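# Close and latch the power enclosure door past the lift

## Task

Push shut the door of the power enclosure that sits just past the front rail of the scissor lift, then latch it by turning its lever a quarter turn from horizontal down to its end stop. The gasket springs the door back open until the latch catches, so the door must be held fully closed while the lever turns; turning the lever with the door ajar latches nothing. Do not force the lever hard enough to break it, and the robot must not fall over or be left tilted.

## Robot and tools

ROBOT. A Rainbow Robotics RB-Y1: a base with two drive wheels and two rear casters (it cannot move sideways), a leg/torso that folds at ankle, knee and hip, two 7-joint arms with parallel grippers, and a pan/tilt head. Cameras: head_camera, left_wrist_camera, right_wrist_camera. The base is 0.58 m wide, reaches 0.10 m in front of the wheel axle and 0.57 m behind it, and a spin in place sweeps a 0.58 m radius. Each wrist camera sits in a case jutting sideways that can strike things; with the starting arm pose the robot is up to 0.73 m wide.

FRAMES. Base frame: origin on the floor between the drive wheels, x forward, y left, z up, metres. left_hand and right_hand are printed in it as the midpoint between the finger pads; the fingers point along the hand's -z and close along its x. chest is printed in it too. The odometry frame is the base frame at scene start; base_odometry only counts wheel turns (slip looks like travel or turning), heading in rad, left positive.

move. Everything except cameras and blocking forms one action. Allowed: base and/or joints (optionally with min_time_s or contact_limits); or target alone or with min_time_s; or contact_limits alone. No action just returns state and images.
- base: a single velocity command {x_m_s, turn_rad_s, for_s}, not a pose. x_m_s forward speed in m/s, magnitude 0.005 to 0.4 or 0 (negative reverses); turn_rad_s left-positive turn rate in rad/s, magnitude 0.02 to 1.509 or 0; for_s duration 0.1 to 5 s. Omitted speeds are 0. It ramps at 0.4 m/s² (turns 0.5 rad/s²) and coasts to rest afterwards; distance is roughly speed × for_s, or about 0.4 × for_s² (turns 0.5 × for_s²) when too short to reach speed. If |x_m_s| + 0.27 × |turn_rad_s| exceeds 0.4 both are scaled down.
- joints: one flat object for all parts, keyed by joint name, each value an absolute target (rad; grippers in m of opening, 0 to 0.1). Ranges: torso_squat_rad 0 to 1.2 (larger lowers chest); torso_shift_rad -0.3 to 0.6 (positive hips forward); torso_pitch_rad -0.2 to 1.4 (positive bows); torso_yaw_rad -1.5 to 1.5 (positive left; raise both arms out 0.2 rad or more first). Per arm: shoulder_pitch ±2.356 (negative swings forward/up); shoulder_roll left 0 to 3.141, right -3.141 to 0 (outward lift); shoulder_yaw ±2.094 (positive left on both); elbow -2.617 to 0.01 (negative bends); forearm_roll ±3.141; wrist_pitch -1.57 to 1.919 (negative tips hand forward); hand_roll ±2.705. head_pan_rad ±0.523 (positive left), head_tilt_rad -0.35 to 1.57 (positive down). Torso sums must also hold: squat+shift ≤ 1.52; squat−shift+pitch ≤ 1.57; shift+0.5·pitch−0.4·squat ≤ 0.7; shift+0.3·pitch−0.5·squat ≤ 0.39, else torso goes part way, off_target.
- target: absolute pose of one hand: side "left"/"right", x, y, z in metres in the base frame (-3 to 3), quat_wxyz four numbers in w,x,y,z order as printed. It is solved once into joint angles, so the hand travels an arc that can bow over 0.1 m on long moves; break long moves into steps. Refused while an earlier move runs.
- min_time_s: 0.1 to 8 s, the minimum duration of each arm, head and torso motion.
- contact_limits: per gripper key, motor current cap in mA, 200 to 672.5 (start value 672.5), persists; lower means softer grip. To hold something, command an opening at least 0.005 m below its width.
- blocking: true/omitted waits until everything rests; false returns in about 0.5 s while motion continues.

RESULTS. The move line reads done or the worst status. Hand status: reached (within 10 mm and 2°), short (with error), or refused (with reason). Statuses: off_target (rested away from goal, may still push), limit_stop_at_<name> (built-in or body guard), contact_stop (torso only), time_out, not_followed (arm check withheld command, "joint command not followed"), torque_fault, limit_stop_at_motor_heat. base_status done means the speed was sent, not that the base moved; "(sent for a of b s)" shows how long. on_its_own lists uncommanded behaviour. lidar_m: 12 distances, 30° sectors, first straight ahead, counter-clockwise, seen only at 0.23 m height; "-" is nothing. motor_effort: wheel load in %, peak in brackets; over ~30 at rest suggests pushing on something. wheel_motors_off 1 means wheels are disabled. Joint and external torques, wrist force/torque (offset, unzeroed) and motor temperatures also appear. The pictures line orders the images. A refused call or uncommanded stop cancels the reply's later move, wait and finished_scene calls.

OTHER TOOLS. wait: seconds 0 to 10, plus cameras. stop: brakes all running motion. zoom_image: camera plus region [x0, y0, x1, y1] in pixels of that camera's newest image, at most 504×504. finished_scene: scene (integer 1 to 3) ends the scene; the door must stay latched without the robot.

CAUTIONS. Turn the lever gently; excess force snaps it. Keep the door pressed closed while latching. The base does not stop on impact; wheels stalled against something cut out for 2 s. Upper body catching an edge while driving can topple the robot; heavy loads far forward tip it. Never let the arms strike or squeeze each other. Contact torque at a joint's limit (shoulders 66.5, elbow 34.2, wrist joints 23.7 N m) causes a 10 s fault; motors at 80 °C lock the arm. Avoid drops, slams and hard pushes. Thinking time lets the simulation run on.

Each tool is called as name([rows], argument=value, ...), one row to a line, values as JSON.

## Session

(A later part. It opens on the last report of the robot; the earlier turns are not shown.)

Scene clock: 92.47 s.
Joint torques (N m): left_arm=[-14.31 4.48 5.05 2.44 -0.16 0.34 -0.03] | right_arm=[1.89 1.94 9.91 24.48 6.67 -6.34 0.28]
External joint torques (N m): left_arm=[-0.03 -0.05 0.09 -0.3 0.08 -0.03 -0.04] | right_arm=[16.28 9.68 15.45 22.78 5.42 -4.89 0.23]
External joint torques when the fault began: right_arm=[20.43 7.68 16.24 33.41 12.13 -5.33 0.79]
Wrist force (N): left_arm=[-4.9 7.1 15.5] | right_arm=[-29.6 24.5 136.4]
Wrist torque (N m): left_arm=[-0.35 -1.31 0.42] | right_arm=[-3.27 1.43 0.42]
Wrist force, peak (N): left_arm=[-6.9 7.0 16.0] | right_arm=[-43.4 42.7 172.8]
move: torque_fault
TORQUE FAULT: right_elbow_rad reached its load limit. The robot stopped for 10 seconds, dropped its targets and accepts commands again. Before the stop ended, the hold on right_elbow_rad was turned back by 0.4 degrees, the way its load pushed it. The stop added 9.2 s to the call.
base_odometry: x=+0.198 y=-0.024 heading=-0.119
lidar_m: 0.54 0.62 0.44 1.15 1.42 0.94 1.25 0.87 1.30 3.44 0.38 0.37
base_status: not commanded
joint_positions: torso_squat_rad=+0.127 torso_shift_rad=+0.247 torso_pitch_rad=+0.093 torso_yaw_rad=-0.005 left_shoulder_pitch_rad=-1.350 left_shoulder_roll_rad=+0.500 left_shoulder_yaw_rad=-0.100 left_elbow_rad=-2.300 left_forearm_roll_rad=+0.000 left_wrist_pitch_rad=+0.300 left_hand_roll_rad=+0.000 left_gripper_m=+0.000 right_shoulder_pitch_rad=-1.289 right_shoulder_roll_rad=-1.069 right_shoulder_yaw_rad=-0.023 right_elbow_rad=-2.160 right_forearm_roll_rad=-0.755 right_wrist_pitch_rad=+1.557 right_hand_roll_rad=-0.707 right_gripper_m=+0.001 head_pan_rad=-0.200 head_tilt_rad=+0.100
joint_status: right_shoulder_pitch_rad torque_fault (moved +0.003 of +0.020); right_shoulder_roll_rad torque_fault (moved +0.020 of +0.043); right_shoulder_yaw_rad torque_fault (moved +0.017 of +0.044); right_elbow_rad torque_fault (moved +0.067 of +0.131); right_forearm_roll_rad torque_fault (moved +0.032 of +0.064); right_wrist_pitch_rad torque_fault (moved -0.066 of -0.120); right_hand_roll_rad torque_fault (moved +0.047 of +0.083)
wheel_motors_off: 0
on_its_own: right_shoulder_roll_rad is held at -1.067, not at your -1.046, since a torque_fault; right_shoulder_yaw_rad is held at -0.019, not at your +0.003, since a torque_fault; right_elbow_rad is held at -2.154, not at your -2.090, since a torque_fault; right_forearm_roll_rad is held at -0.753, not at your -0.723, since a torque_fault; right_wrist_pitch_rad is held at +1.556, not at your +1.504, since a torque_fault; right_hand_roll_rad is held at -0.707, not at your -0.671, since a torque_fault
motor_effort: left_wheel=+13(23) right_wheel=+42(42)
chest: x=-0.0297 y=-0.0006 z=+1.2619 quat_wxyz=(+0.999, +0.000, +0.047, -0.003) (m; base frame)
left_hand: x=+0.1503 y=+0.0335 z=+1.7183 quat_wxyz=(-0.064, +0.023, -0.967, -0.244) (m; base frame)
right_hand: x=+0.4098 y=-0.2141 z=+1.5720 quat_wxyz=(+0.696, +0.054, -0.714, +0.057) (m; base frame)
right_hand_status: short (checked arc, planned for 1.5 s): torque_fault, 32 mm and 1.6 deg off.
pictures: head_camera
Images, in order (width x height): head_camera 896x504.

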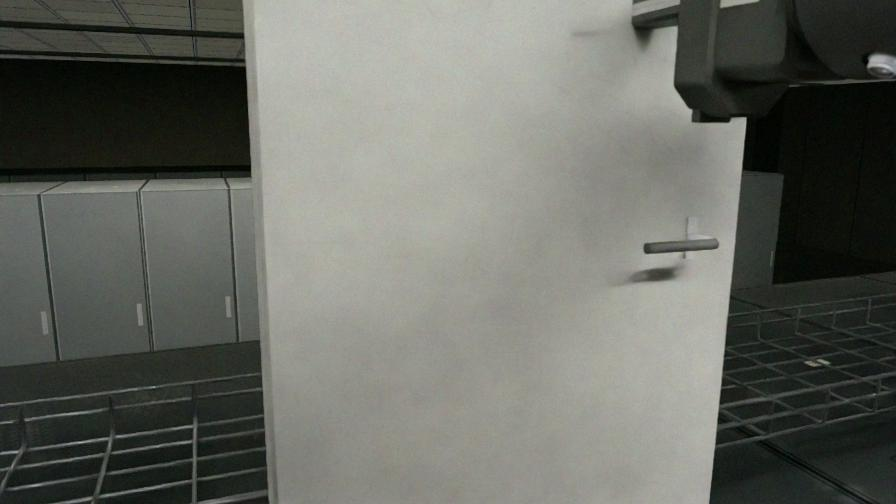

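zoom_image(camera="head_camera", region=[600, 80, 800, 280])

move(cameras=["right_wrist_camera","left_wrist_camera"])

Scaled by 2.520.

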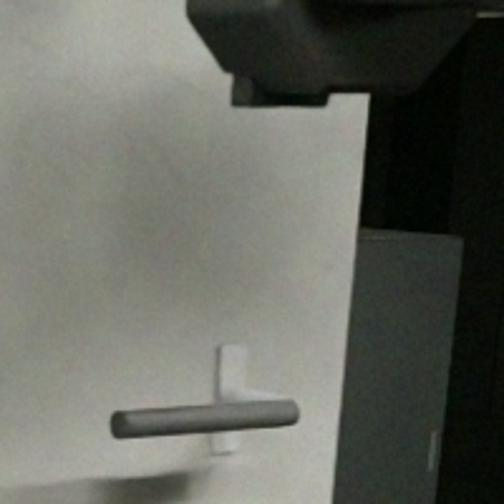

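Scene clock: 96.20 s.
Joint torques (N m): left_arm=[-14.39 4.49 5.23 2.4 -0.21 0.26 -0.03] | right_arm=[1.99 1.66 10.02 24.59 6.69 -6.4 0.37]
External joint torques (N m): left_arm=[-0.1 -0.05 0.27 -0.34 0.03 -0.1 -0.04] | right_arm=[16.38 9.4 15.56 22.9 5.44 -4.95 0.32]
Motor temperatures (°C): left_arm=[39 47 38 44 40 43 51] | right_arm=[36 45 37 48 46 51 41]
Wrist force (N): left_arm=[-5.2 7.2 15.6] | right_arm=[-29.5 25.0 136.0]
Wrist torque (N m): left_arm=[-0.40 -1.35 0.41] | right_arm=[-3.33 1.44 0.43]
Wrist force, peak (N): left_arm=[-5.4 7.4 15.7] | right_arm=[-29.7 24.7 137.0]
base_odometry: x=+0.198 y=-0.024 heading=-0.119
lidar_m: 0.54 0.62 0.44 1.15 1.42 0.94 1.26 0.88 1.30 3.44 0.39 0.37
base_status: not commanded
joint_positions: torso_squat_rad=+0.127 torso_shift_rad=+0.247 torso_pitch_rad=+0.093 torso_yaw_rad=-0.005 left_shoulder_pitch_rad=-1.350 left_shoulder_roll_rad=+0.500 left_shoulder_yaw_rad=-0.100 left_elbow_rad=-2.300 left_forearm_roll_rad=+0.000 left_wrist_pitch_rad=+0.300 left_hand_roll_rad=+0.000 left_gripper_m=+0.000 right_shoulder_pitch_rad=-1.289 right_shoulder_roll_rad=-1.069 right_shoulder_yaw_rad=-0.023 right_elbow_rad=-2.160 right_forearm_roll_rad=-0.755 right_wrist_pitch_rad=+1.557 right_hand_roll_rad=-0.707 right_gripper_m=+0.001 head_pan_rad=-0.200 head_tilt_rad=+0.100
joint_status: right_shoulder_pitch_rad torque_fault (moved +0.003 of +0.020); right_shoulder_roll_rad torque_fault (moved +0.020 of +0.043); right_shoulder_yaw_rad torque_fault (moved +0.017 of +0.044); right_elbow_rad torque_fault (moved +0.067 of +0.131); right_forearm_roll_rad torque_fault (moved +0.032 of +0.064); right_wrist_pitch_rad torque_fault (moved -0.066 of -0.120); right_hand_roll_rad torque_fault (moved +0.047 of +0.083)
wheel_motors_off: 0
on_its_own: right_shoulder_roll_rad is held at -1.067, not at your -1.046, since a torque_fault; right_shoulder_yaw_rad is held at -0.019, not at your +0.003, since a torque_fault; right_elbow_rad is held at -2.154, not at your -2.090, since a torque_fault; right_forearm_roll_rad is held at -0.753, not at your -0.723, since a torque_fault; right_wrist_pitch_rad is held at +1.556, not at your +1.504, since a torque_fault; right_hand_roll_rad is held at -0.707, not at your -0.671, since a torque_fault
motor_effort: left_wheel=+13(23) right_wheel=+39(42)
chest: x=-0.0297 y=-0.0006 z=+1.2619 quat_wxyz=(+0.999, +0.000, +0.047, -0.003) (m; base frame)
left_hand: x=+0.1503 y=+0.0335 z=+1.7183 quat_wxyz=(-0.064, +0.023, -0.967, -0.244) (m; base frame)
right_hand: x=+0.4098 y=-0.2141 z=+1.5720 quat_wxyz=(+0.696, +0.054, -0.714, +0.057) (m; base frame)
right_hand_status: short (checked arc, planned for 1.5 s): torque_fault, 32 mm and 1.6 deg off.
pictures: left_wrist_camera, right_wrist_camera
Images, in order (width x height): left_wrist_camera 644x364, right_wrist_camera 644x364.

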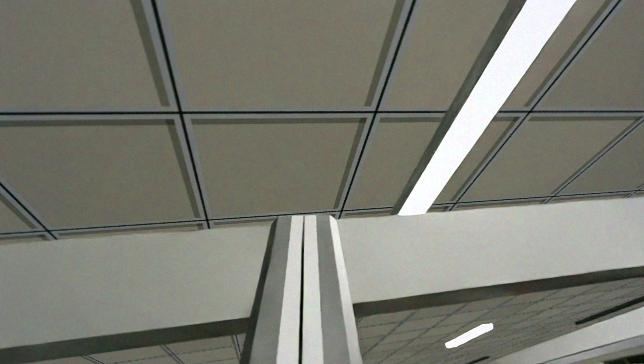

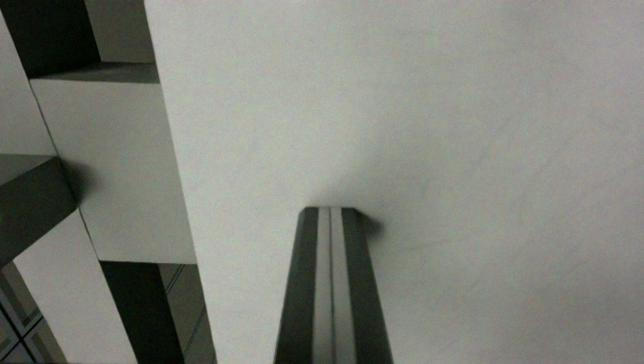

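zoom_image(camera="right_wrist_camera", region=[0, 0, 320, 364])

move(joints={"head_pan_rad":0.2,"head_tilt_rad":0.1}, cameras=["head_camera"])

Scaled by 1.385 from the camera's 644x364 image, which has a finer 828x468 frame.

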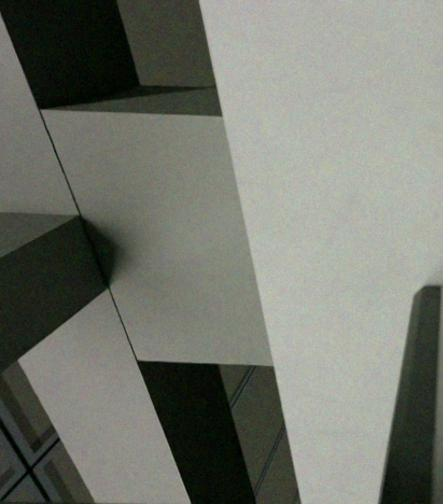

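Scene clock: 103.37 s.
Joint torques (N m): left_arm=[-14.43 4.61 4.99 2.45 -0.21 0.26 0.01] | right_arm=[1.88 1.4 9.88 24.61 6.74 -6.41 0.47]
External joint torques (N m): left_arm=[-0.14 0.08 0.02 -0.29 0.03 -0.11 -0.01] | right_arm=[16.28 9.14 15.43 22.92 5.49 -4.96 0.42]
Wrist force (N): left_arm=[-5.2 7.1 14.8] | right_arm=[-29.8 24.4 136.2]
Wrist torque (N m): left_arm=[-0.38 -1.34 0.41] | right_arm=[-3.28 1.44 0.42]
Wrist force, peak (N): left_arm=[-5.4 7.2 15.9] | right_arm=[-29.5 24.8 137.0]
move: done
base_odometry: x=+0.198 y=-0.024 heading=-0.119
lidar_m: 0.54 0.63 0.44 1.15 1.42 0.94 1.25 0.87 1.30 3.44 0.38 0.37
base_status: not commanded
joint_positions: torso_squat_rad=+0.127 torso_shift_rad=+0.247 torso_pitch_rad=+0.093 torso_yaw_rad=-0.005 left_shoulder_pitch_rad=-1.350 left_shoulder_roll_rad=+0.500 left_shoulder_yaw_rad=-0.100 left_elbow_rad=-2.300 left_forearm_roll_rad=+0.000 left_wrist_pitch_rad=+0.300 left_hand_roll_rad=+0.000 left_gripper_m=+0.000 right_shoulder_pitch_rad=-1.289 right_shoulder_roll_rad=-1.069 right_shoulder_yaw_rad=-0.023 right_elbow_rad=-2.160 right_forearm_roll_rad=-0.755 right_wrist_pitch_rad=+1.557 right_hand_roll_rad=-0.707 right_gripper_m=+0.001 head_pan_rad=+0.200 head_tilt_rad=+0.100
joint_status: all done
wheel_motors_off: 0
on_its_own: right_shoulder_roll_rad is held at -1.067, not at your -1.046, since a torque_fault; right_shoulder_yaw_rad is held at -0.019, not at your +0.003, since a torque_fault; right_elbow_rad is held at -2.154, not at your -2.090, since a torque_fault; right_forearm_roll_rad is held at -0.753, not at your -0.723, since a torque_fault; right_wrist_pitch_rad is held at +1.556, not at your +1.504, since a torque_fault; right_hand_roll_rad is held at -0.707, not at your -0.671, since a torque_fault
motor_effort: left_wheel=+13(13) right_wheel=+40(41)
chest: x=-0.0297 y=-0.0006 z=+1.2619 quat_wxyz=(+0.999, +0.000, +0.047, -0.003) (m; base frame)
left_hand: x=+0.1503 y=+0.0335 z=+1.7183 quat_wxyz=(-0.064, +0.023, -0.967, -0.244) (m; base frame)
right_hand: x=+0.4098 y=-0.2141 z=+1.5720 quat_wxyz=(+0.696, +0.054, -0.714, +0.057) (m; base frame)
pictures: head_camera
Images, in order (width x height): head_camera 896x504.

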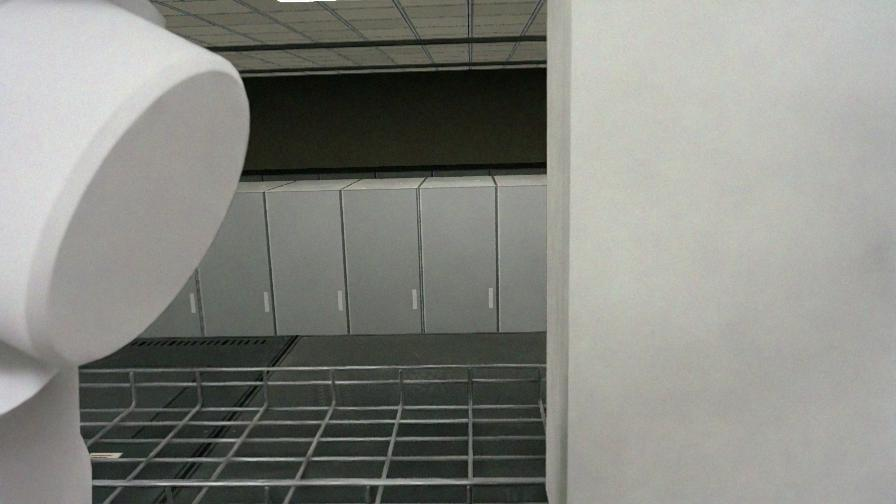

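zoom_image(camera="head_camera", region=[500, 20, 620, 200])

zoom_image(camera="head_camera", region=[500, 320, 620, 500])

Scaled by 2.800.

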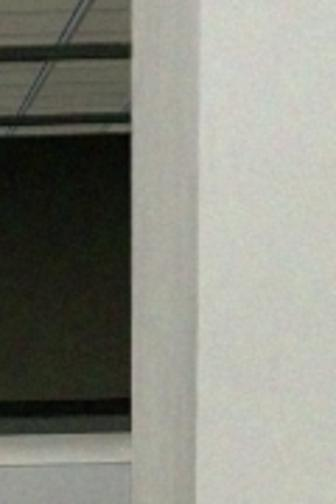

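Scaled by 2.800.

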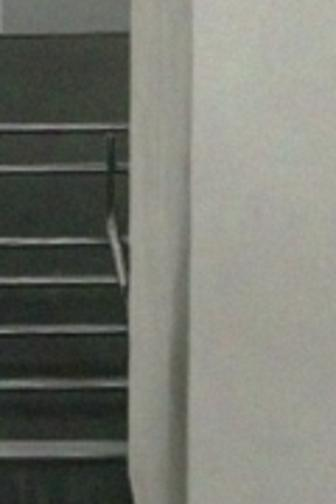

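move(target={"side":"left","x":0.22,"y":0.0,"z":1.75,"quat_wxyz":[0.86,0,-0.51,0]}, min_time_s=3, cameras=["left_wrist_camera","head_camera"])

Scene clock: 108.80 s.
Joint torques (N m): left_arm=[-14.49 4.67 5.2 2.48 -0.21 0.31 0.02] | right_arm=[1.77 1.83 10.23 24.76 6.71 -6.45 0.32]
External joint torques (N m): left_arm=[-0.21 0.13 0.23 -0.26 0.03 -0.06 0] | right_arm=[16.16 9.57 15.78 23.07 5.46 -5 0.27]
Wrist force (N): left_arm=[-5.2 7.3 15.4] | right_arm=[-29.6 24.3 136.6]
Wrist torque (N m): left_arm=[-0.39 -1.35 0.41] | right_arm=[-3.25 1.43 0.43]
Wrist force, peak (N): left_arm=[-5.6 7.6 15.6] | right_arm=[-29.8 24.7 136.8]
move: refused
base_odometry: x=+0.198 y=-0.024 heading=-0.119
lidar_m: 0.54 0.62 0.44 1.15 1.43 0.94 1.25 0.88 1.30 3.44 0.38 0.37
base_status: not commanded
joint_positions: torso_squat_rad=+0.127 torso_shift_rad=+0.247 torso_pitch_rad=+0.093 torso_yaw_rad=-0.005 left_shoulder_pitch_rad=-1.350 left_shoulder_roll_rad=+0.500 left_shoulder_yaw_rad=-0.100 left_elbow_rad=-2.300 left_forearm_roll_rad=+0.000 left_wrist_pitch_rad=+0.300 left_hand_roll_rad=+0.000 left_gripper_m=+0.000 right_shoulder_pitch_rad=-1.289 right_shoulder_roll_rad=-1.069 right_shoulder_yaw_rad=-0.023 right_elbow_rad=-2.160 right_forearm_roll_rad=-0.755 right_wrist_pitch_rad=+1.557 right_hand_roll_rad=-0.707 right_gripper_m=+0.001 head_pan_rad=+0.200 head_tilt_rad=+0.100
joint_status: not commanded
wheel_motors_off: 0
on_its_own: right_shoulder_roll_rad is held at -1.067, not at your -1.046, since a torque_fault; right_shoulder_yaw_rad is held at -0.019, not at your +0.003, since a torque_fault; right_elbow_rad is held at -2.154, not at your -2.090, since a torque_fault; right_forearm_roll_rad is held at -0.753, not at your -0.723, since a torque_fault; right_wrist_pitch_rad is held at +1.556, not at your +1.504, since a torque_fault; right_hand_roll_rad is held at -0.707, not at your -0.671, since a torque_fault
motor_effort: left_wheel=+13(13) right_wheel=+40(40)
chest: x=-0.0297 y=-0.0006 z=+1.2619 quat_wxyz=(+0.999, +0.000, +0.047, -0.003) (m; base frame)
left_hand: x=+0.1503 y=+0.0335 z=+1.7183 quat_wxyz=(-0.064, +0.023, -0.967, -0.244) (m; base frame)
left_hand_status: refused: the posture found for that pose stands 1 mm from the chest (limit 10 mm). Nothing moved. The solve starts from where the arm stands: from another posture it may find a clear one.
right_hand: x=+0.4098 y=-0.2141 z=+1.5720 quat_wxyz=(+0.696, +0.054, -0.714, +0.057) (m; base frame)
pictures: head_camera, left_wrist_camera
Images, in order (width x height): head_camera 896x504, left_wrist_camera 644x364.

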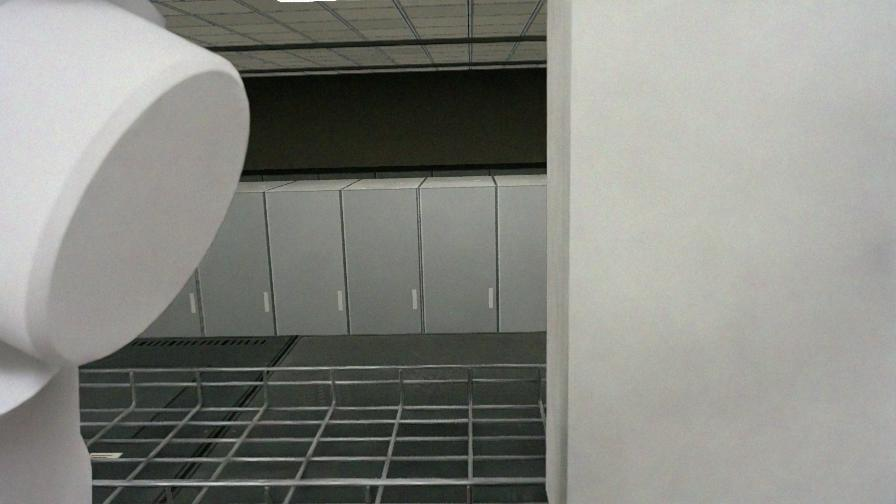

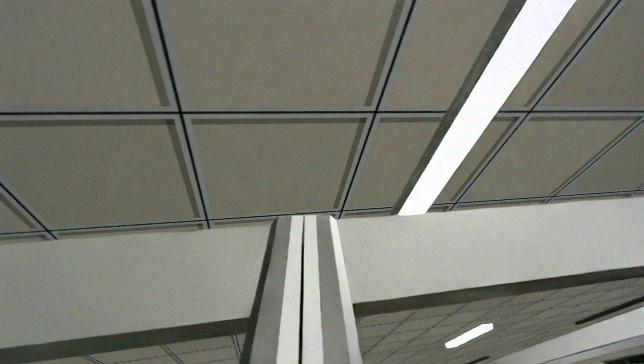

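Use the lever-approach joint configuration, mirrored with roll outward for a side view.

move(joints={"left_shoulder_pitch_rad":-1.6,"left_shoulder_roll_rad":0.5,"left_shoulder_yaw_rad":-0.2,"left_elbow_rad":-2.0,"left_forearm_roll_rad":-0.5,"left_wrist_pitch_rad":1.6,"left_hand_roll_rad":0.4}, min_time_s=2, cameras=["left_wrist_camera","head_camera"])

Scene clock: 113.00 s.
Joint torques (N m): left_arm=[-18.5 6.02 4.09 0.73 -0.5 -1.58 -0.08] | right_arm=[1.33 1.98 10.14 24.76 6.66 -6.34 0.2]
External joint torques (N m): left_arm=[-1.5 -0.01 -0.73 0.1 0.1 -0.03 -0.04] | right_arm=[15.72 9.72 15.69 23.07 5.4 -4.89 0.15]
Wrist force (N): left_arm=[-11.7 9.8 13.4] | right_arm=[-29.6 25.0 137.5]
Wrist torque (N m): left_arm=[-0.50 -1.74 0.47] | right_arm=[-3.26 1.41 0.43]
Wrist force, peak (N): left_arm=[-11.5 10.1 14.0] | right_arm=[-29.2 25.0 138.7]
move: done
base_odometry: x=+0.198 y=-0.024 heading=-0.119
lidar_m: 0.54 0.63 0.45 1.14 1.42 0.94 1.25 0.87 1.31 3.44 0.38 0.36
base_status: not commanded
joint_positions: torso_squat_rad=+0.127 torso_shift_rad=+0.247 torso_pitch_rad=+0.093 torso_yaw_rad=-0.005 left_shoulder_pitch_rad=-1.600 left_shoulder_roll_rad=+0.500 left_shoulder_yaw_rad=-0.200 left_elbow_rad=-2.000 left_forearm_roll_rad=-0.500 left_wrist_pitch_rad=+1.600 left_hand_roll_rad=+0.400 left_gripper_m=+0.000 right_shoulder_pitch_rad=-1.289 right_shoulder_roll_rad=-1.069 right_shoulder_yaw_rad=-0.023 right_elbow_rad=-2.160 right_forearm_roll_rad=-0.755 right_wrist_pitch_rad=+1.557 right_hand_roll_rad=-0.707 right_gripper_m=+0.001 head_pan_rad=+0.200 head_tilt_rad=+0.100
joint_status: all done
wheel_motors_off: 0
on_its_own: right_shoulder_roll_rad is held at -1.067, not at your -1.046, since a torque_fault; right_shoulder_yaw_rad is held at -0.019, not at your +0.003, since a torque_fault; right_elbow_rad is held at -2.154, not at your -2.090, since a torque_fault; right_forearm_roll_rad is held at -0.753, not at your -0.723, since a torque_fault; right_wrist_pitch_rad is held at +1.556, not at your +1.504, since a torque_fault; right_hand_roll_rad is held at -0.707, not at your -0.671, since a torque_fault
motor_effort: left_wheel=+13(14) right_wheel=+41(41)
chest: x=-0.0297 y=-0.0006 z=+1.2619 quat_wxyz=(+0.999, +0.000, +0.047, -0.003) (m; base frame)
left_hand: x=+0.3768 y=+0.1763 z=+1.6962 quat_wxyz=(+0.474, +0.156, -0.860, +0.106) (m; base frame)
right_hand: x=+0.4098 y=-0.2141 z=+1.5720 quat_wxyz=(+0.696, +0.054, -0.714, +0.057) (m; base frame)
pictures: head_camera, left_wrist_camera
Images, in order (width x height): head_camera 896x504, left_wrist_camera 644x364.

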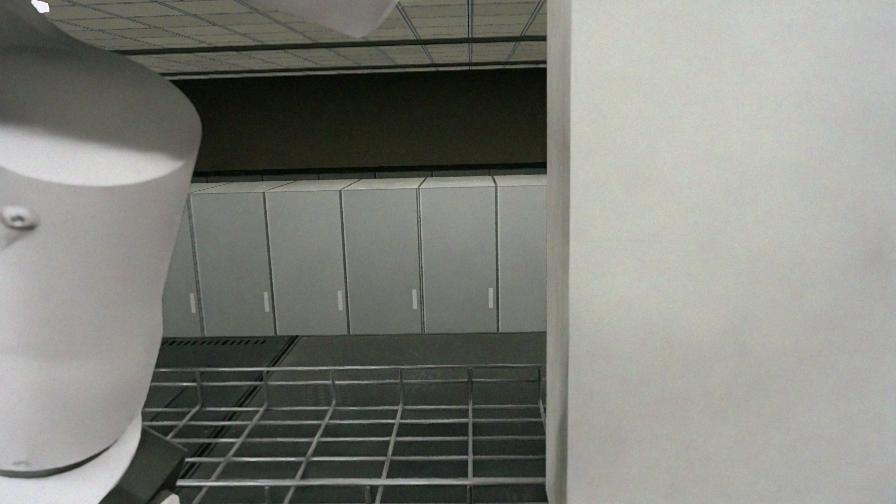

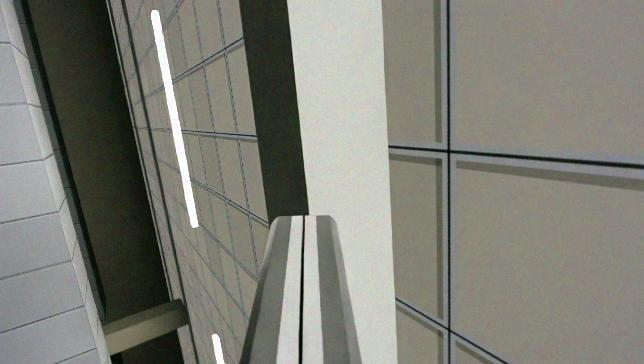

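move(target={"side":"left","x":0.36,"y":0.16,"z":1.70,"quat_wxyz":[0.808,-0.136,-0.535,-0.206]}, min_time_s=3, cameras=["left_wrist_camera"])

Scene clock: 118.27 s.
Joint torques (N m): left_arm=[-14.6 2.8 2.92 -0.38 -0.29 -1.65 -0.52] | right_arm=[1.77 2.27 10.29 24.34 6.46 -6.56 0.38]
External joint torques (N m): left_arm=[-1.07 0.83 0.59 0.37 0.11 0.19 -0.47] | right_arm=[16.16 10.01 15.84 22.64 5.21 -5.1 0.33]
Wrist force (N): left_arm=[-11.8 9.9 8.1] | right_arm=[-30.2 23.7 136.7]
Wrist torque (N m): left_arm=[-0.62 -1.66 0.42] | right_arm=[-3.37 1.42 0.43]
Wrist force, peak (N): left_arm=[-11.9 10.2 13.8] | right_arm=[-29.4 24.8 138.9]
move: done
base_odometry: x=+0.198 y=-0.024 heading=-0.119
lidar_m: 0.54 0.62 0.45 1.15 1.42 0.94 1.25 0.88 1.31 3.44 0.38 0.37
base_status: not commanded
joint_positions: torso_squat_rad=+0.127 torso_shift_rad=+0.247 torso_pitch_rad=+0.093 torso_yaw_rad=-0.005 left_shoulder_pitch_rad=-2.233 left_shoulder_roll_rad=+0.929 left_shoulder_yaw_rad=-0.165 left_elbow_rad=-1.074 left_forearm_roll_rad=+1.112 left_wrist_pitch_rad=+1.919 left_hand_roll_rad=+0.226 left_gripper_m=+0.000 right_shoulder_pitch_rad=-1.289 right_shoulder_roll_rad=-1.070 right_shoulder_yaw_rad=-0.023 right_elbow_rad=-2.160 right_forearm_roll_rad=-0.755 right_wrist_pitch_rad=+1.557 right_hand_roll_rad=-0.707 right_gripper_m=+0.001 head_pan_rad=+0.200 head_tilt_rad=+0.100
joint_status: all done
wheel_motors_off: 0
on_its_own: right_shoulder_roll_rad is held at -1.067, not at your -1.046, since a torque_fault; right_shoulder_yaw_rad is held at -0.019, not at your +0.003, since a torque_fault; right_elbow_rad is held at -2.154, not at your -2.090, since a torque_fault; right_forearm_roll_rad is held at -0.753, not at your -0.723, since a torque_fault; right_wrist_pitch_rad is held at +1.556, not at your +1.504, since a torque_fault; right_hand_roll_rad is held at -0.707, not at your -0.671, since a torque_fault
motor_effort: left_wheel=+13(13) right_wheel=+40(42)
chest: x=-0.0297 y=-0.0007 z=+1.2619 quat_wxyz=(+0.999, +0.000, +0.047, -0.003) (m; base frame)
left_hand: x=+0.3598 y=+0.1604 z=+1.6999 quat_wxyz=(+0.807, -0.137, -0.537, -0.205) (m; base frame)
left_hand_status: reached (checked arc, planned for 3.0 s): 0 mm and 0.4 deg off.
right_hand: x=+0.4098 y=-0.2142 z=+1.5719 quat_wxyz=(+0.696, +0.054, -0.714, +0.057) (m; base frame)
pictures: left_wrist_camera
Images, in order (width x height): left_wrist_camera 644x364.

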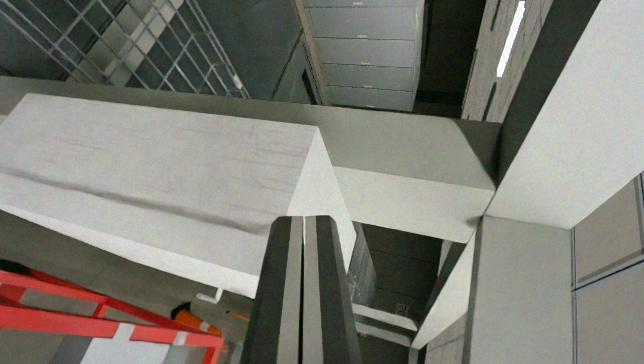

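zoom_image(camera="left_wrist_camera", region=[0, 80, 360, 310])

Scaled by 1.400 from the camera's 644x364 image, which has a finer 828x468 frame.

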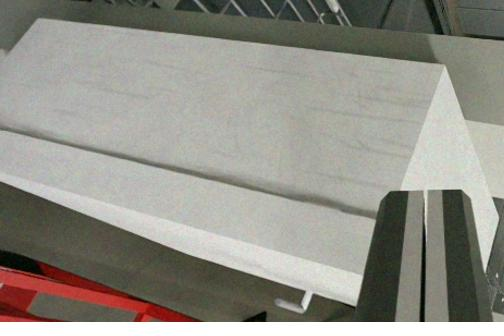

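move(target={"side":"left","x":0.38,"y":0.05,"z":1.78,"quat_wxyz":[0.808,-0.136,-0.535,-0.206]}, min_time_s=3, cameras=["left_wrist_camera"])

Scene clock: 125.87 s.
Joint torques (N m): left_arm=[-16.26 3.39 2.84 -1.43 -0.52 -1.99 -0.58] | right_arm=[1.12 2.12 10.42 24.48 6.57 -6.31 0.44]
External joint torques (N m): left_arm=[-1.9 -2.02 0.75 0.6 -0.14 -0.02 -0.52] | right_arm=[15.52 9.86 15.97 22.78 5.32 -4.86 0.39]
Wrist force (N): left_arm=[-12.2 10.4 9.7] | right_arm=[-29.2 25.2 136.6]
Wrist torque (N m): left_arm=[-0.67 -1.71 0.48] | right_arm=[-3.18 1.44 0.41]
Wrist force, peak (N): left_arm=[-12.3 10.3 10.0] | right_arm=[-29.8 23.3 137.7]
move: short
base_odometry: x=+0.198 y=-0.024 heading=-0.119
lidar_m: 0.54 0.63 0.45 1.15 1.41 0.94 1.25 0.87 1.30 3.44 0.39 0.36
base_status: not commanded
joint_positions: torso_squat_rad=+0.127 torso_shift_rad=+0.247 torso_pitch_rad=+0.093 torso_yaw_rad=-0.005 left_shoulder_pitch_rad=-2.356 left_shoulder_roll_rad=+0.605 left_shoulder_yaw_rad=+0.000 left_elbow_rad=-0.916 left_forearm_roll_rad=+0.703 left_wrist_pitch_rad=+1.611 left_hand_roll_rad=+0.201 left_gripper_m=+0.000 right_shoulder_pitch_rad=-1.289 right_shoulder_roll_rad=-1.070 right_shoulder_yaw_rad=-0.023 right_elbow_rad=-2.160 right_forearm_roll_rad=-0.755 right_wrist_pitch_rad=+1.557 right_hand_roll_rad=-0.707 right_gripper_m=+0.001 head_pan_rad=+0.200 head_tilt_rad=+0.100
joint_status: all done
wheel_motors_off: 0
on_its_own: right_shoulder_roll_rad is held at -1.067, not at your -1.046, since a torque_fault; right_shoulder_yaw_rad is held at -0.019, not at your +0.003, since a torque_fault; right_elbow_rad is held at -2.154, not at your -2.090, since a torque_fault; right_forearm_roll_rad is held at -0.753, not at your -0.723, since a torque_fault; right_wrist_pitch_rad is held at +1.556, not at your +1.504, since a torque_fault; right_hand_roll_rad is held at -0.707, not at your -0.671, since a torque_fault
motor_effort: left_wheel=+13(14) right_wheel=+39(41)
chest: x=-0.0297 y=-0.0007 z=+1.2619 quat_wxyz=(+0.999, +0.000, +0.047, -0.003) (m; base frame)
left_hand: x=+0.3801 y=+0.0504 z=+1.7793 quat_wxyz=(+0.714, -0.181, -0.649, -0.193) (m; base frame)
left_hand_status: short (checked arc, as near as the solve gets, planned for 3.0 s): 1 mm and 17.8 deg off. The place is met; only the turn is off.
right_hand: x=+0.4098 y=-0.2142 z=+1.5719 quat_wxyz=(+0.696, +0.054, -0.714, +0.057) (m; base frame)
pictures: left_wrist_camera
Images, in order (width x height): left_wrist_camera 644x364.

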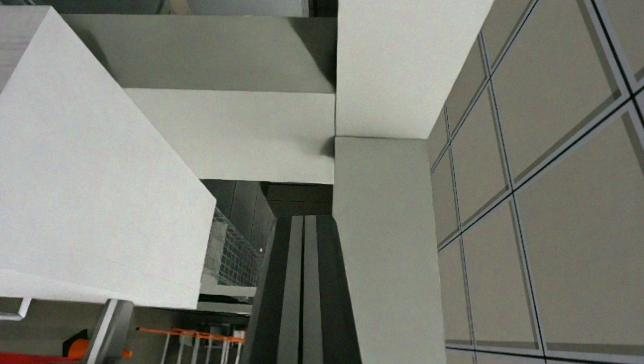

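zoom_image(camera="left_wrist_camera", region=[0, 180, 260, 364])

Scaled by 1.938 from the camera's 644x364 image, which has a finer 828x468 frame.

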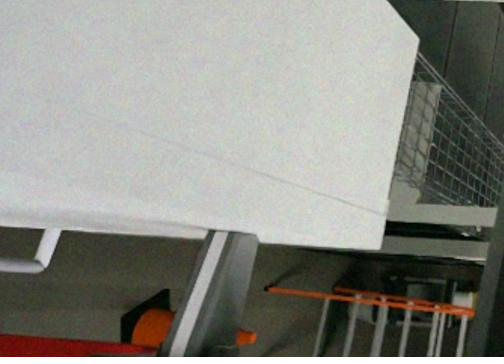

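move(joints={"left_shoulder_pitch_rad":-1.6,"left_shoulder_roll_rad":0.5,"left_shoulder_yaw_rad":-0.2,"left_elbow_rad":-2.2,"left_forearm_roll_rad":-0.5,"left_wrist_pitch_rad":1.6,"left_hand_roll_rad":0.4,"head_pan_rad":-0.2,"head_tilt_rad":0.2}, min_time_s=2, cameras=[])

move(target={"side":"left","x":0.28,"y":-0.03,"z":1.52,"quat_wxyz":[0.584,-0.140,-0.793,-0.103]}, min_time_s=2.5, cameras=["head_camera","left_wrist_camera"])

Scene clock: 140.83 s.
Joint torques (N m): left_arm=[-14.55 3.61 3.98 1.82 -0.29 -1.33 -0.12] | right_arm=[1.09 2.29 10.49 24.92 6.54 -6.12 0.49]
External joint torques (N m): left_arm=[0.71 -1.79 -0.65 -0.38 0.18 0.04 -0.08] | right_arm=[15.49 10.03 16.04 23.22 5.29 -4.67 0.44]
Wrist force (N): left_arm=[-10.8 10.3 14.6] | right_arm=[-28.8 24.3 137.0]
Wrist torque (N m): left_arm=[-0.55 -1.66 0.45] | right_arm=[-3.26 1.49 0.43]
Wrist force, peak (N): left_arm=[-11.1 10.6 14.8] | right_arm=[-29.5 24.9 142.1]
move: done
base_odometry: x=+0.198 y=-0.024 heading=-0.119
lidar_m: 0.54 0.62 0.44 1.15 1.42 0.94 1.25 0.87 1.30 3.44 0.38 0.37
base_status: not commanded
joint_positions: torso_squat_rad=+0.127 torso_shift_rad=+0.247 torso_pitch_rad=+0.093 torso_yaw_rad=-0.005 left_shoulder_pitch_rad=-1.600 left_shoulder_roll_rad=+0.500 left_shoulder_yaw_rad=-0.200 left_elbow_rad=-2.200 left_forearm_roll_rad=-0.500 left_wrist_pitch_rad=+1.600 left_hand_roll_rad=+0.400 left_gripper_m=+0.000 right_shoulder_pitch_rad=-1.289 right_shoulder_roll_rad=-1.070 right_shoulder_yaw_rad=-0.023 right_elbow_rad=-2.160 right_forearm_roll_rad=-0.755 right_wrist_pitch_rad=+1.557 right_hand_roll_rad=-0.707 right_gripper_m=+0.001 head_pan_rad=-0.200 head_tilt_rad=+0.200
joint_status: all done
wheel_motors_off: 0
on_its_own: right_shoulder_roll_rad is held at -1.067, not at your -1.046, since a torque_fault; right_shoulder_yaw_rad is held at -0.019, not at your +0.003, since a torque_fault; right_elbow_rad is held at -2.154, not at your -2.090, since a torque_fault; right_forearm_roll_rad is held at -0.753, not at your -0.723, since a torque_fault; right_wrist_pitch_rad is held at +1.556, not at your +1.504, since a torque_fault; right_hand_roll_rad is held at -0.707, not at your -0.671, since a torque_fault
motor_effort: left_wheel=+13(14) right_wheel=+37(41)
chest: x=-0.0297 y=-0.0007 z=+1.2619 quat_wxyz=(+0.999, +0.000, +0.047, -0.003) (m; base frame)
left_hand: x=+0.3119 y=+0.1601 z=+1.7102 quat_wxyz=(+0.402, +0.106, -0.905, +0.085) (m; base frame)
right_hand: x=+0.4098 y=-0.2141 z=+1.5720 quat_wxyz=(+0.696, +0.054, -0.714, +0.057) (m; base frame)
pictures: none
No camera images: "cameras" was empty.

Scene clock: 141.13 s.
Joint torques (N m): left_arm=[-14.6 3.83 4.14 1.89 -0.36 -1.33 -0.07] | right_arm=[1.6 1.95 10.54 24.78 6.52 -6.31 0.33]
External joint torques (N m): left_arm=[0.67 -1.57 -0.49 -0.31 0.11 0.04 -0.03] | right_arm=[15.99 9.69 16.09 23.09 5.27 -4.86 0.27]
Wrist force (N): left_arm=[-10.8 10.1 14.6] | right_arm=[-29.1 24.6 136.9]
Wrist torque (N m): left_arm=[-0.53 -1.68 0.45] | right_arm=[-3.24 1.47 0.44]
Wrist force, peak (N): left_arm=[-10.7 10.3 14.9] | right_arm=[-29.5 25.3 137.4]
move: refused
base_odometry: x=+0.198 y=-0.024 heading=-0.119
lidar_m: 0.54 0.62 0.45 1.15 1.41 0.93 1.25 0.87 1.30 3.44 0.38 0.37
base_status: not commanded
joint_positions: torso_squat_rad=+0.127 torso_shift_rad=+0.247 torso_pitch_rad=+0.093 torso_yaw_rad=-0.005 left_shoulder_pitch_rad=-1.600 left_shoulder_roll_rad=+0.500 left_shoulder_yaw_rad=-0.200 left_elbow_rad=-2.200 left_forearm_roll_rad=-0.500 left_wrist_pitch_rad=+1.600 left_hand_roll_rad=+0.400 left_gripper_m=+0.000 right_shoulder_pitch_rad=-1.289 right_shoulder_roll_rad=-1.070 right_shoulder_yaw_rad=-0.023 right_elbow_rad=-2.160 right_forearm_roll_rad=-0.755 right_wrist_pitch_rad=+1.557 right_hand_roll_rad=-0.707 right_gripper_m=+0.001 head_pan_rad=-0.200 head_tilt_rad=+0.200
joint_status: not commanded
wheel_motors_off: 0
on_its_own: right_shoulder_roll_rad is held at -1.067, not at your -1.046, since a torque_fault; right_shoulder_yaw_rad is held at -0.019, not at your +0.003, since a torque_fault; right_elbow_rad is held at -2.154, not at your -2.090, since a torque_fault; right_forearm_roll_rad is held at -0.753, not at your -0.723, since a torque_fault; right_wrist_pitch_rad is held at +1.556, not at your +1.504, since a torque_fault; right_hand_roll_rad is held at -0.707, not at your -0.671, since a torque_fault
motor_effort: left_wheel=+13(13) right_wheel=+40(41)
chest: x=-0.0297 y=-0.0007 z=+1.2619 quat_wxyz=(+0.999, +0.000, +0.047, -0.003) (m; base frame)
left_hand: x=+0.3119 y=+0.1601 z=+1.7102 quat_wxyz=(+0.402, +0.106, -0.905, +0.085) (m; base frame)
left_hand_status: refused: the posture found for that pose touches the head. Nothing moved. The solve starts from where the arm stands: from another posture it may find a clear one.
right_hand: x=+0.4098 y=-0.2141 z=+1.5720 quat_wxyz=(+0.696, +0.054, -0.714, +0.057) (m; base frame)
pictures: head_camera, left_wrist_camera
Images, in order (width x height): head_camera 896x504, left_wrist_camera 644x364.

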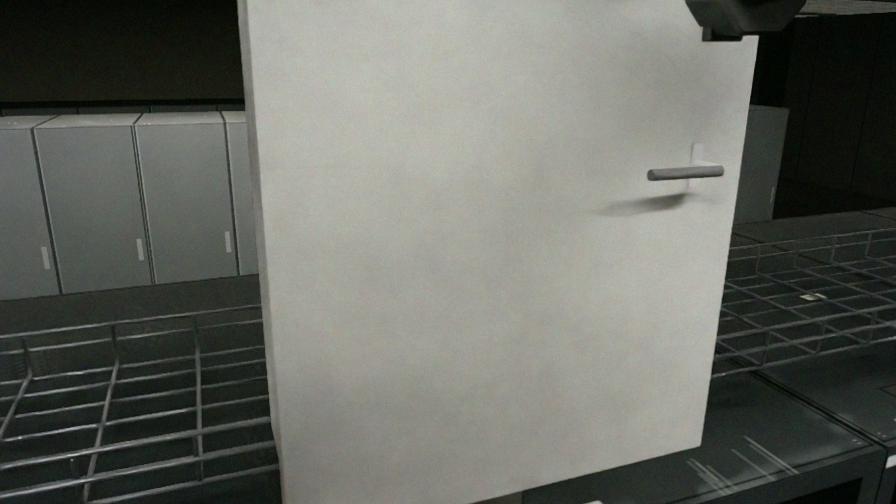

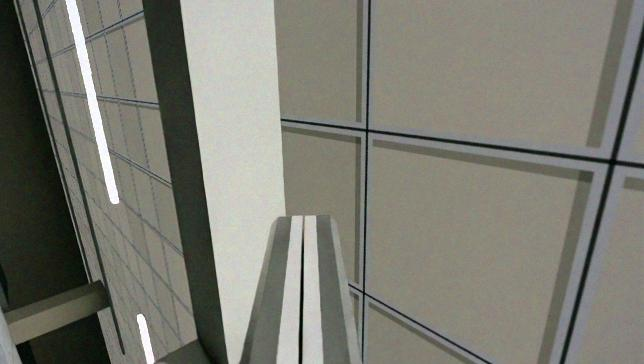

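move(joints={"left_shoulder_pitch_rad":-0.9,"left_shoulder_roll_rad":0.85,"left_shoulder_yaw_rad":0.1,"left_elbow_rad":-2.3,"left_forearm_roll_rad":-0.04,"left_wrist_pitch_rad":0.6,"left_hand_roll_rad":-0.04}, min_time_s=2, cameras=["head_camera"])

move(target={"side":"left","x":0.27,"y":-0.06,"z":1.50,"quat_wxyz":[0.584,-0.140,-0.793,-0.103]}, min_time_s=2.5, cameras=["head_camera","left_wrist_camera"])

Scene clock: 147.17 s.
Joint torques (N m): left_arm=[-12.83 8.84 6.41 -0.59 -0.42 -0.42 -0.45] | right_arm=[1.14 2.46 10.78 24.36 6.45 -6.67 0.4]
External joint torques (N m): left_arm=[1.58 0.33 0.55 -0.61 0.14 0.08 -0.45] | right_arm=[15.54 10.2 16.32 22.67 5.2 -5.22 0.34]
Wrist force (N): left_arm=[-7.3 6.6 15.2] | right_arm=[-30.5 22.6 138.3]
Wrist torque (N m): left_arm=[-0.33 -1.48 0.40] | right_arm=[-3.28 1.45 0.43]
Wrist force, peak (N): left_arm=[-10.9 10.8 14.7] | right_arm=[-30.5 22.7 139.3]
move: done
base_odometry: x=+0.198 y=-0.024 heading=-0.119
lidar_m: 0.54 0.62 0.44 1.15 1.42 0.94 1.25 0.87 1.30 3.44 0.39 0.36
base_status: not commanded
joint_positions: torso_squat_rad=+0.127 torso_shift_rad=+0.247 torso_pitch_rad=+0.093 torso_yaw_rad=-0.005 left_shoulder_pitch_rad=-0.901 left_shoulder_roll_rad=+0.850 left_shoulder_yaw_rad=+0.100 left_elbow_rad=-2.300 left_forearm_roll_rad=-0.040 left_wrist_pitch_rad=+0.600 left_hand_roll_rad=-0.040 left_gripper_m=+0.000 right_shoulder_pitch_rad=-1.289 right_shoulder_roll_rad=-1.070 right_shoulder_yaw_rad=-0.023 right_elbow_rad=-2.160 right_forearm_roll_rad=-0.755 right_wrist_pitch_rad=+1.557 right_hand_roll_rad=-0.707 right_gripper_m=+0.001 head_pan_rad=-0.200 head_tilt_rad=+0.200
joint_status: all done
wheel_motors_off: 0
on_its_own: right_shoulder_roll_rad is held at -1.067, not at your -1.046, since a torque_fault; right_shoulder_yaw_rad is held at -0.019, not at your +0.003, since a torque_fault; right_elbow_rad is held at -2.154, not at your -2.090, since a torque_fault; right_forearm_roll_rad is held at -0.753, not at your -0.723, since a torque_fault; right_wrist_pitch_rad is held at +1.556, not at your +1.504, since a torque_fault; right_hand_roll_rad is held at -0.707, not at your -0.671, since a torque_fault
motor_effort: left_wheel=+13(13) right_wheel=+38(41)
chest: x=-0.0297 y=-0.0007 z=+1.2619 quat_wxyz=(+0.999, +0.000, +0.047, -0.003) (m; base frame)
left_hand: x=+0.3482 y=+0.1922 z=+1.6496 quat_wxyz=(+0.230, +0.309, -0.895, -0.226) (m; base frame)
right_hand: x=+0.4098 y=-0.2142 z=+1.5719 quat_wxyz=(+0.696, +0.054, -0.714, +0.057) (m; base frame)
pictures: head_camera
Images, in order (width x height): head_camera 896x504.

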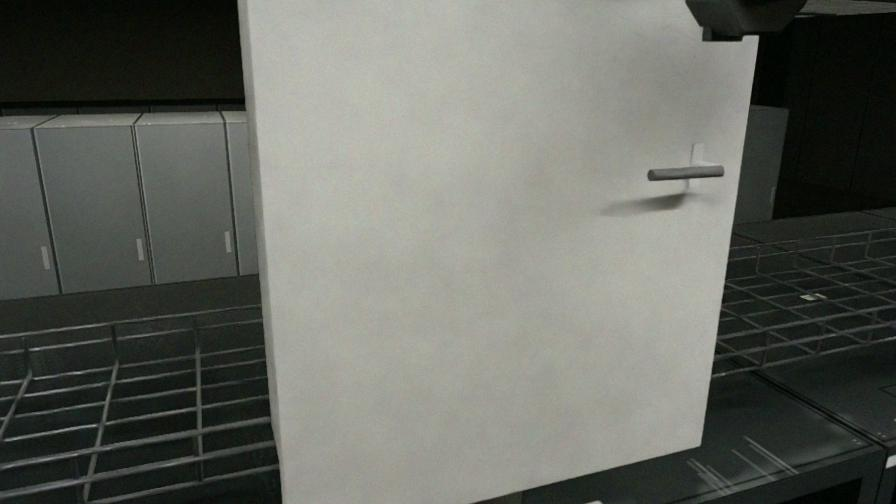

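Scene clock: 147.47 s.
Joint torques (N m): left_arm=[-12.61 8.55 6.14 -0.51 -0.47 -0.49 -0.4] | right_arm=[1.45 2.17 10.63 24.56 6.45 -6.84 0.49]
External joint torques (N m): left_arm=[1.8 0.04 0.28 -0.53 0.09 0 -0.39] | right_arm=[15.84 9.91 16.18 22.86 5.2 -5.39 0.43]
Wrist force (N): left_arm=[-7.7 6.8 15.3] | right_arm=[-30.6 23.0 137.7]
Wrist torque (N m): left_arm=[-0.34 -1.50 0.40] | right_arm=[-3.35 1.43 0.43]
Wrist force, peak (N): left_arm=[-7.8 6.6 15.4] | right_arm=[-30.2 23.0 138.3]
move: refused
base_odometry: x=+0.198 y=-0.024 heading=-0.119
lidar_m: 0.54 0.62 0.44 1.14 1.42 0.94 1.25 0.88 1.30 3.44 0.38 0.37
base_status: not commanded
joint_positions: torso_squat_rad=+0.127 torso_shift_rad=+0.247 torso_pitch_rad=+0.093 torso_yaw_rad=-0.005 left_shoulder_pitch_rad=-0.901 left_shoulder_roll_rad=+0.850 left_shoulder_yaw_rad=+0.100 left_elbow_rad=-2.300 left_forearm_roll_rad=-0.040 left_wrist_pitch_rad=+0.600 left_hand_roll_rad=-0.040 left_gripper_m=+0.000 right_shoulder_pitch_rad=-1.289 right_shoulder_roll_rad=-1.070 right_shoulder_yaw_rad=-0.023 right_elbow_rad=-2.160 right_forearm_roll_rad=-0.755 right_wrist_pitch_rad=+1.557 right_hand_roll_rad=-0.707 right_gripper_m=+0.001 head_pan_rad=-0.200 head_tilt_rad=+0.200
joint_status: not commanded
wheel_motors_off: 0
on_its_own: right_shoulder_roll_rad is held at -1.067, not at your -1.046, since a torque_fault; right_shoulder_yaw_rad is held at -0.019, not at your +0.003, since a torque_fault; right_elbow_rad is held at -2.154, not at your -2.090, since a torque_fault; right_forearm_roll_rad is held at -0.753, not at your -0.723, since a torque_fault; right_wrist_pitch_rad is held at +1.556, not at your +1.504, since a torque_fault; right_hand_roll_rad is held at -0.707, not at your -0.671, since a torque_fault
motor_effort: left_wheel=+13(13) right_wheel=+39(40)
chest: x=-0.0297 y=-0.0007 z=+1.2619 quat_wxyz=(+0.999, +0.000, +0.047, -0.003) (m; base frame)
left_hand: x=+0.3482 y=+0.1922 z=+1.6496 quat_wxyz=(+0.230, +0.309, -0.895, -0.226) (m; base frame)
left_hand_status: refused: the posture found for that pose touches the head. Nothing moved. The solve starts from where the arm stands: from another posture it may find a clear one.
right_hand: x=+0.4098 y=-0.2142 z=+1.5719 quat_wxyz=(+0.696, +0.054, -0.714, +0.057) (m; base frame)
pictures: head_camera, left_wrist_camera
Images, in order (width x height): head_camera 896x504, left_wrist_camera 644x364.

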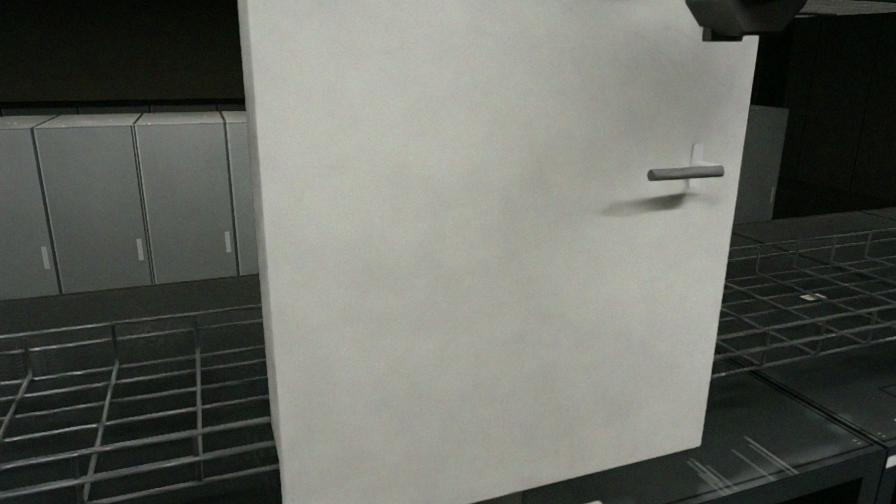

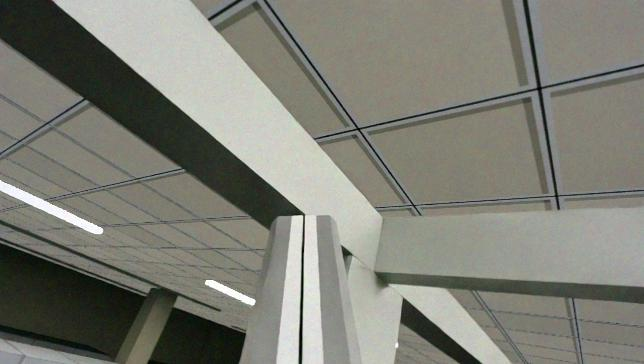

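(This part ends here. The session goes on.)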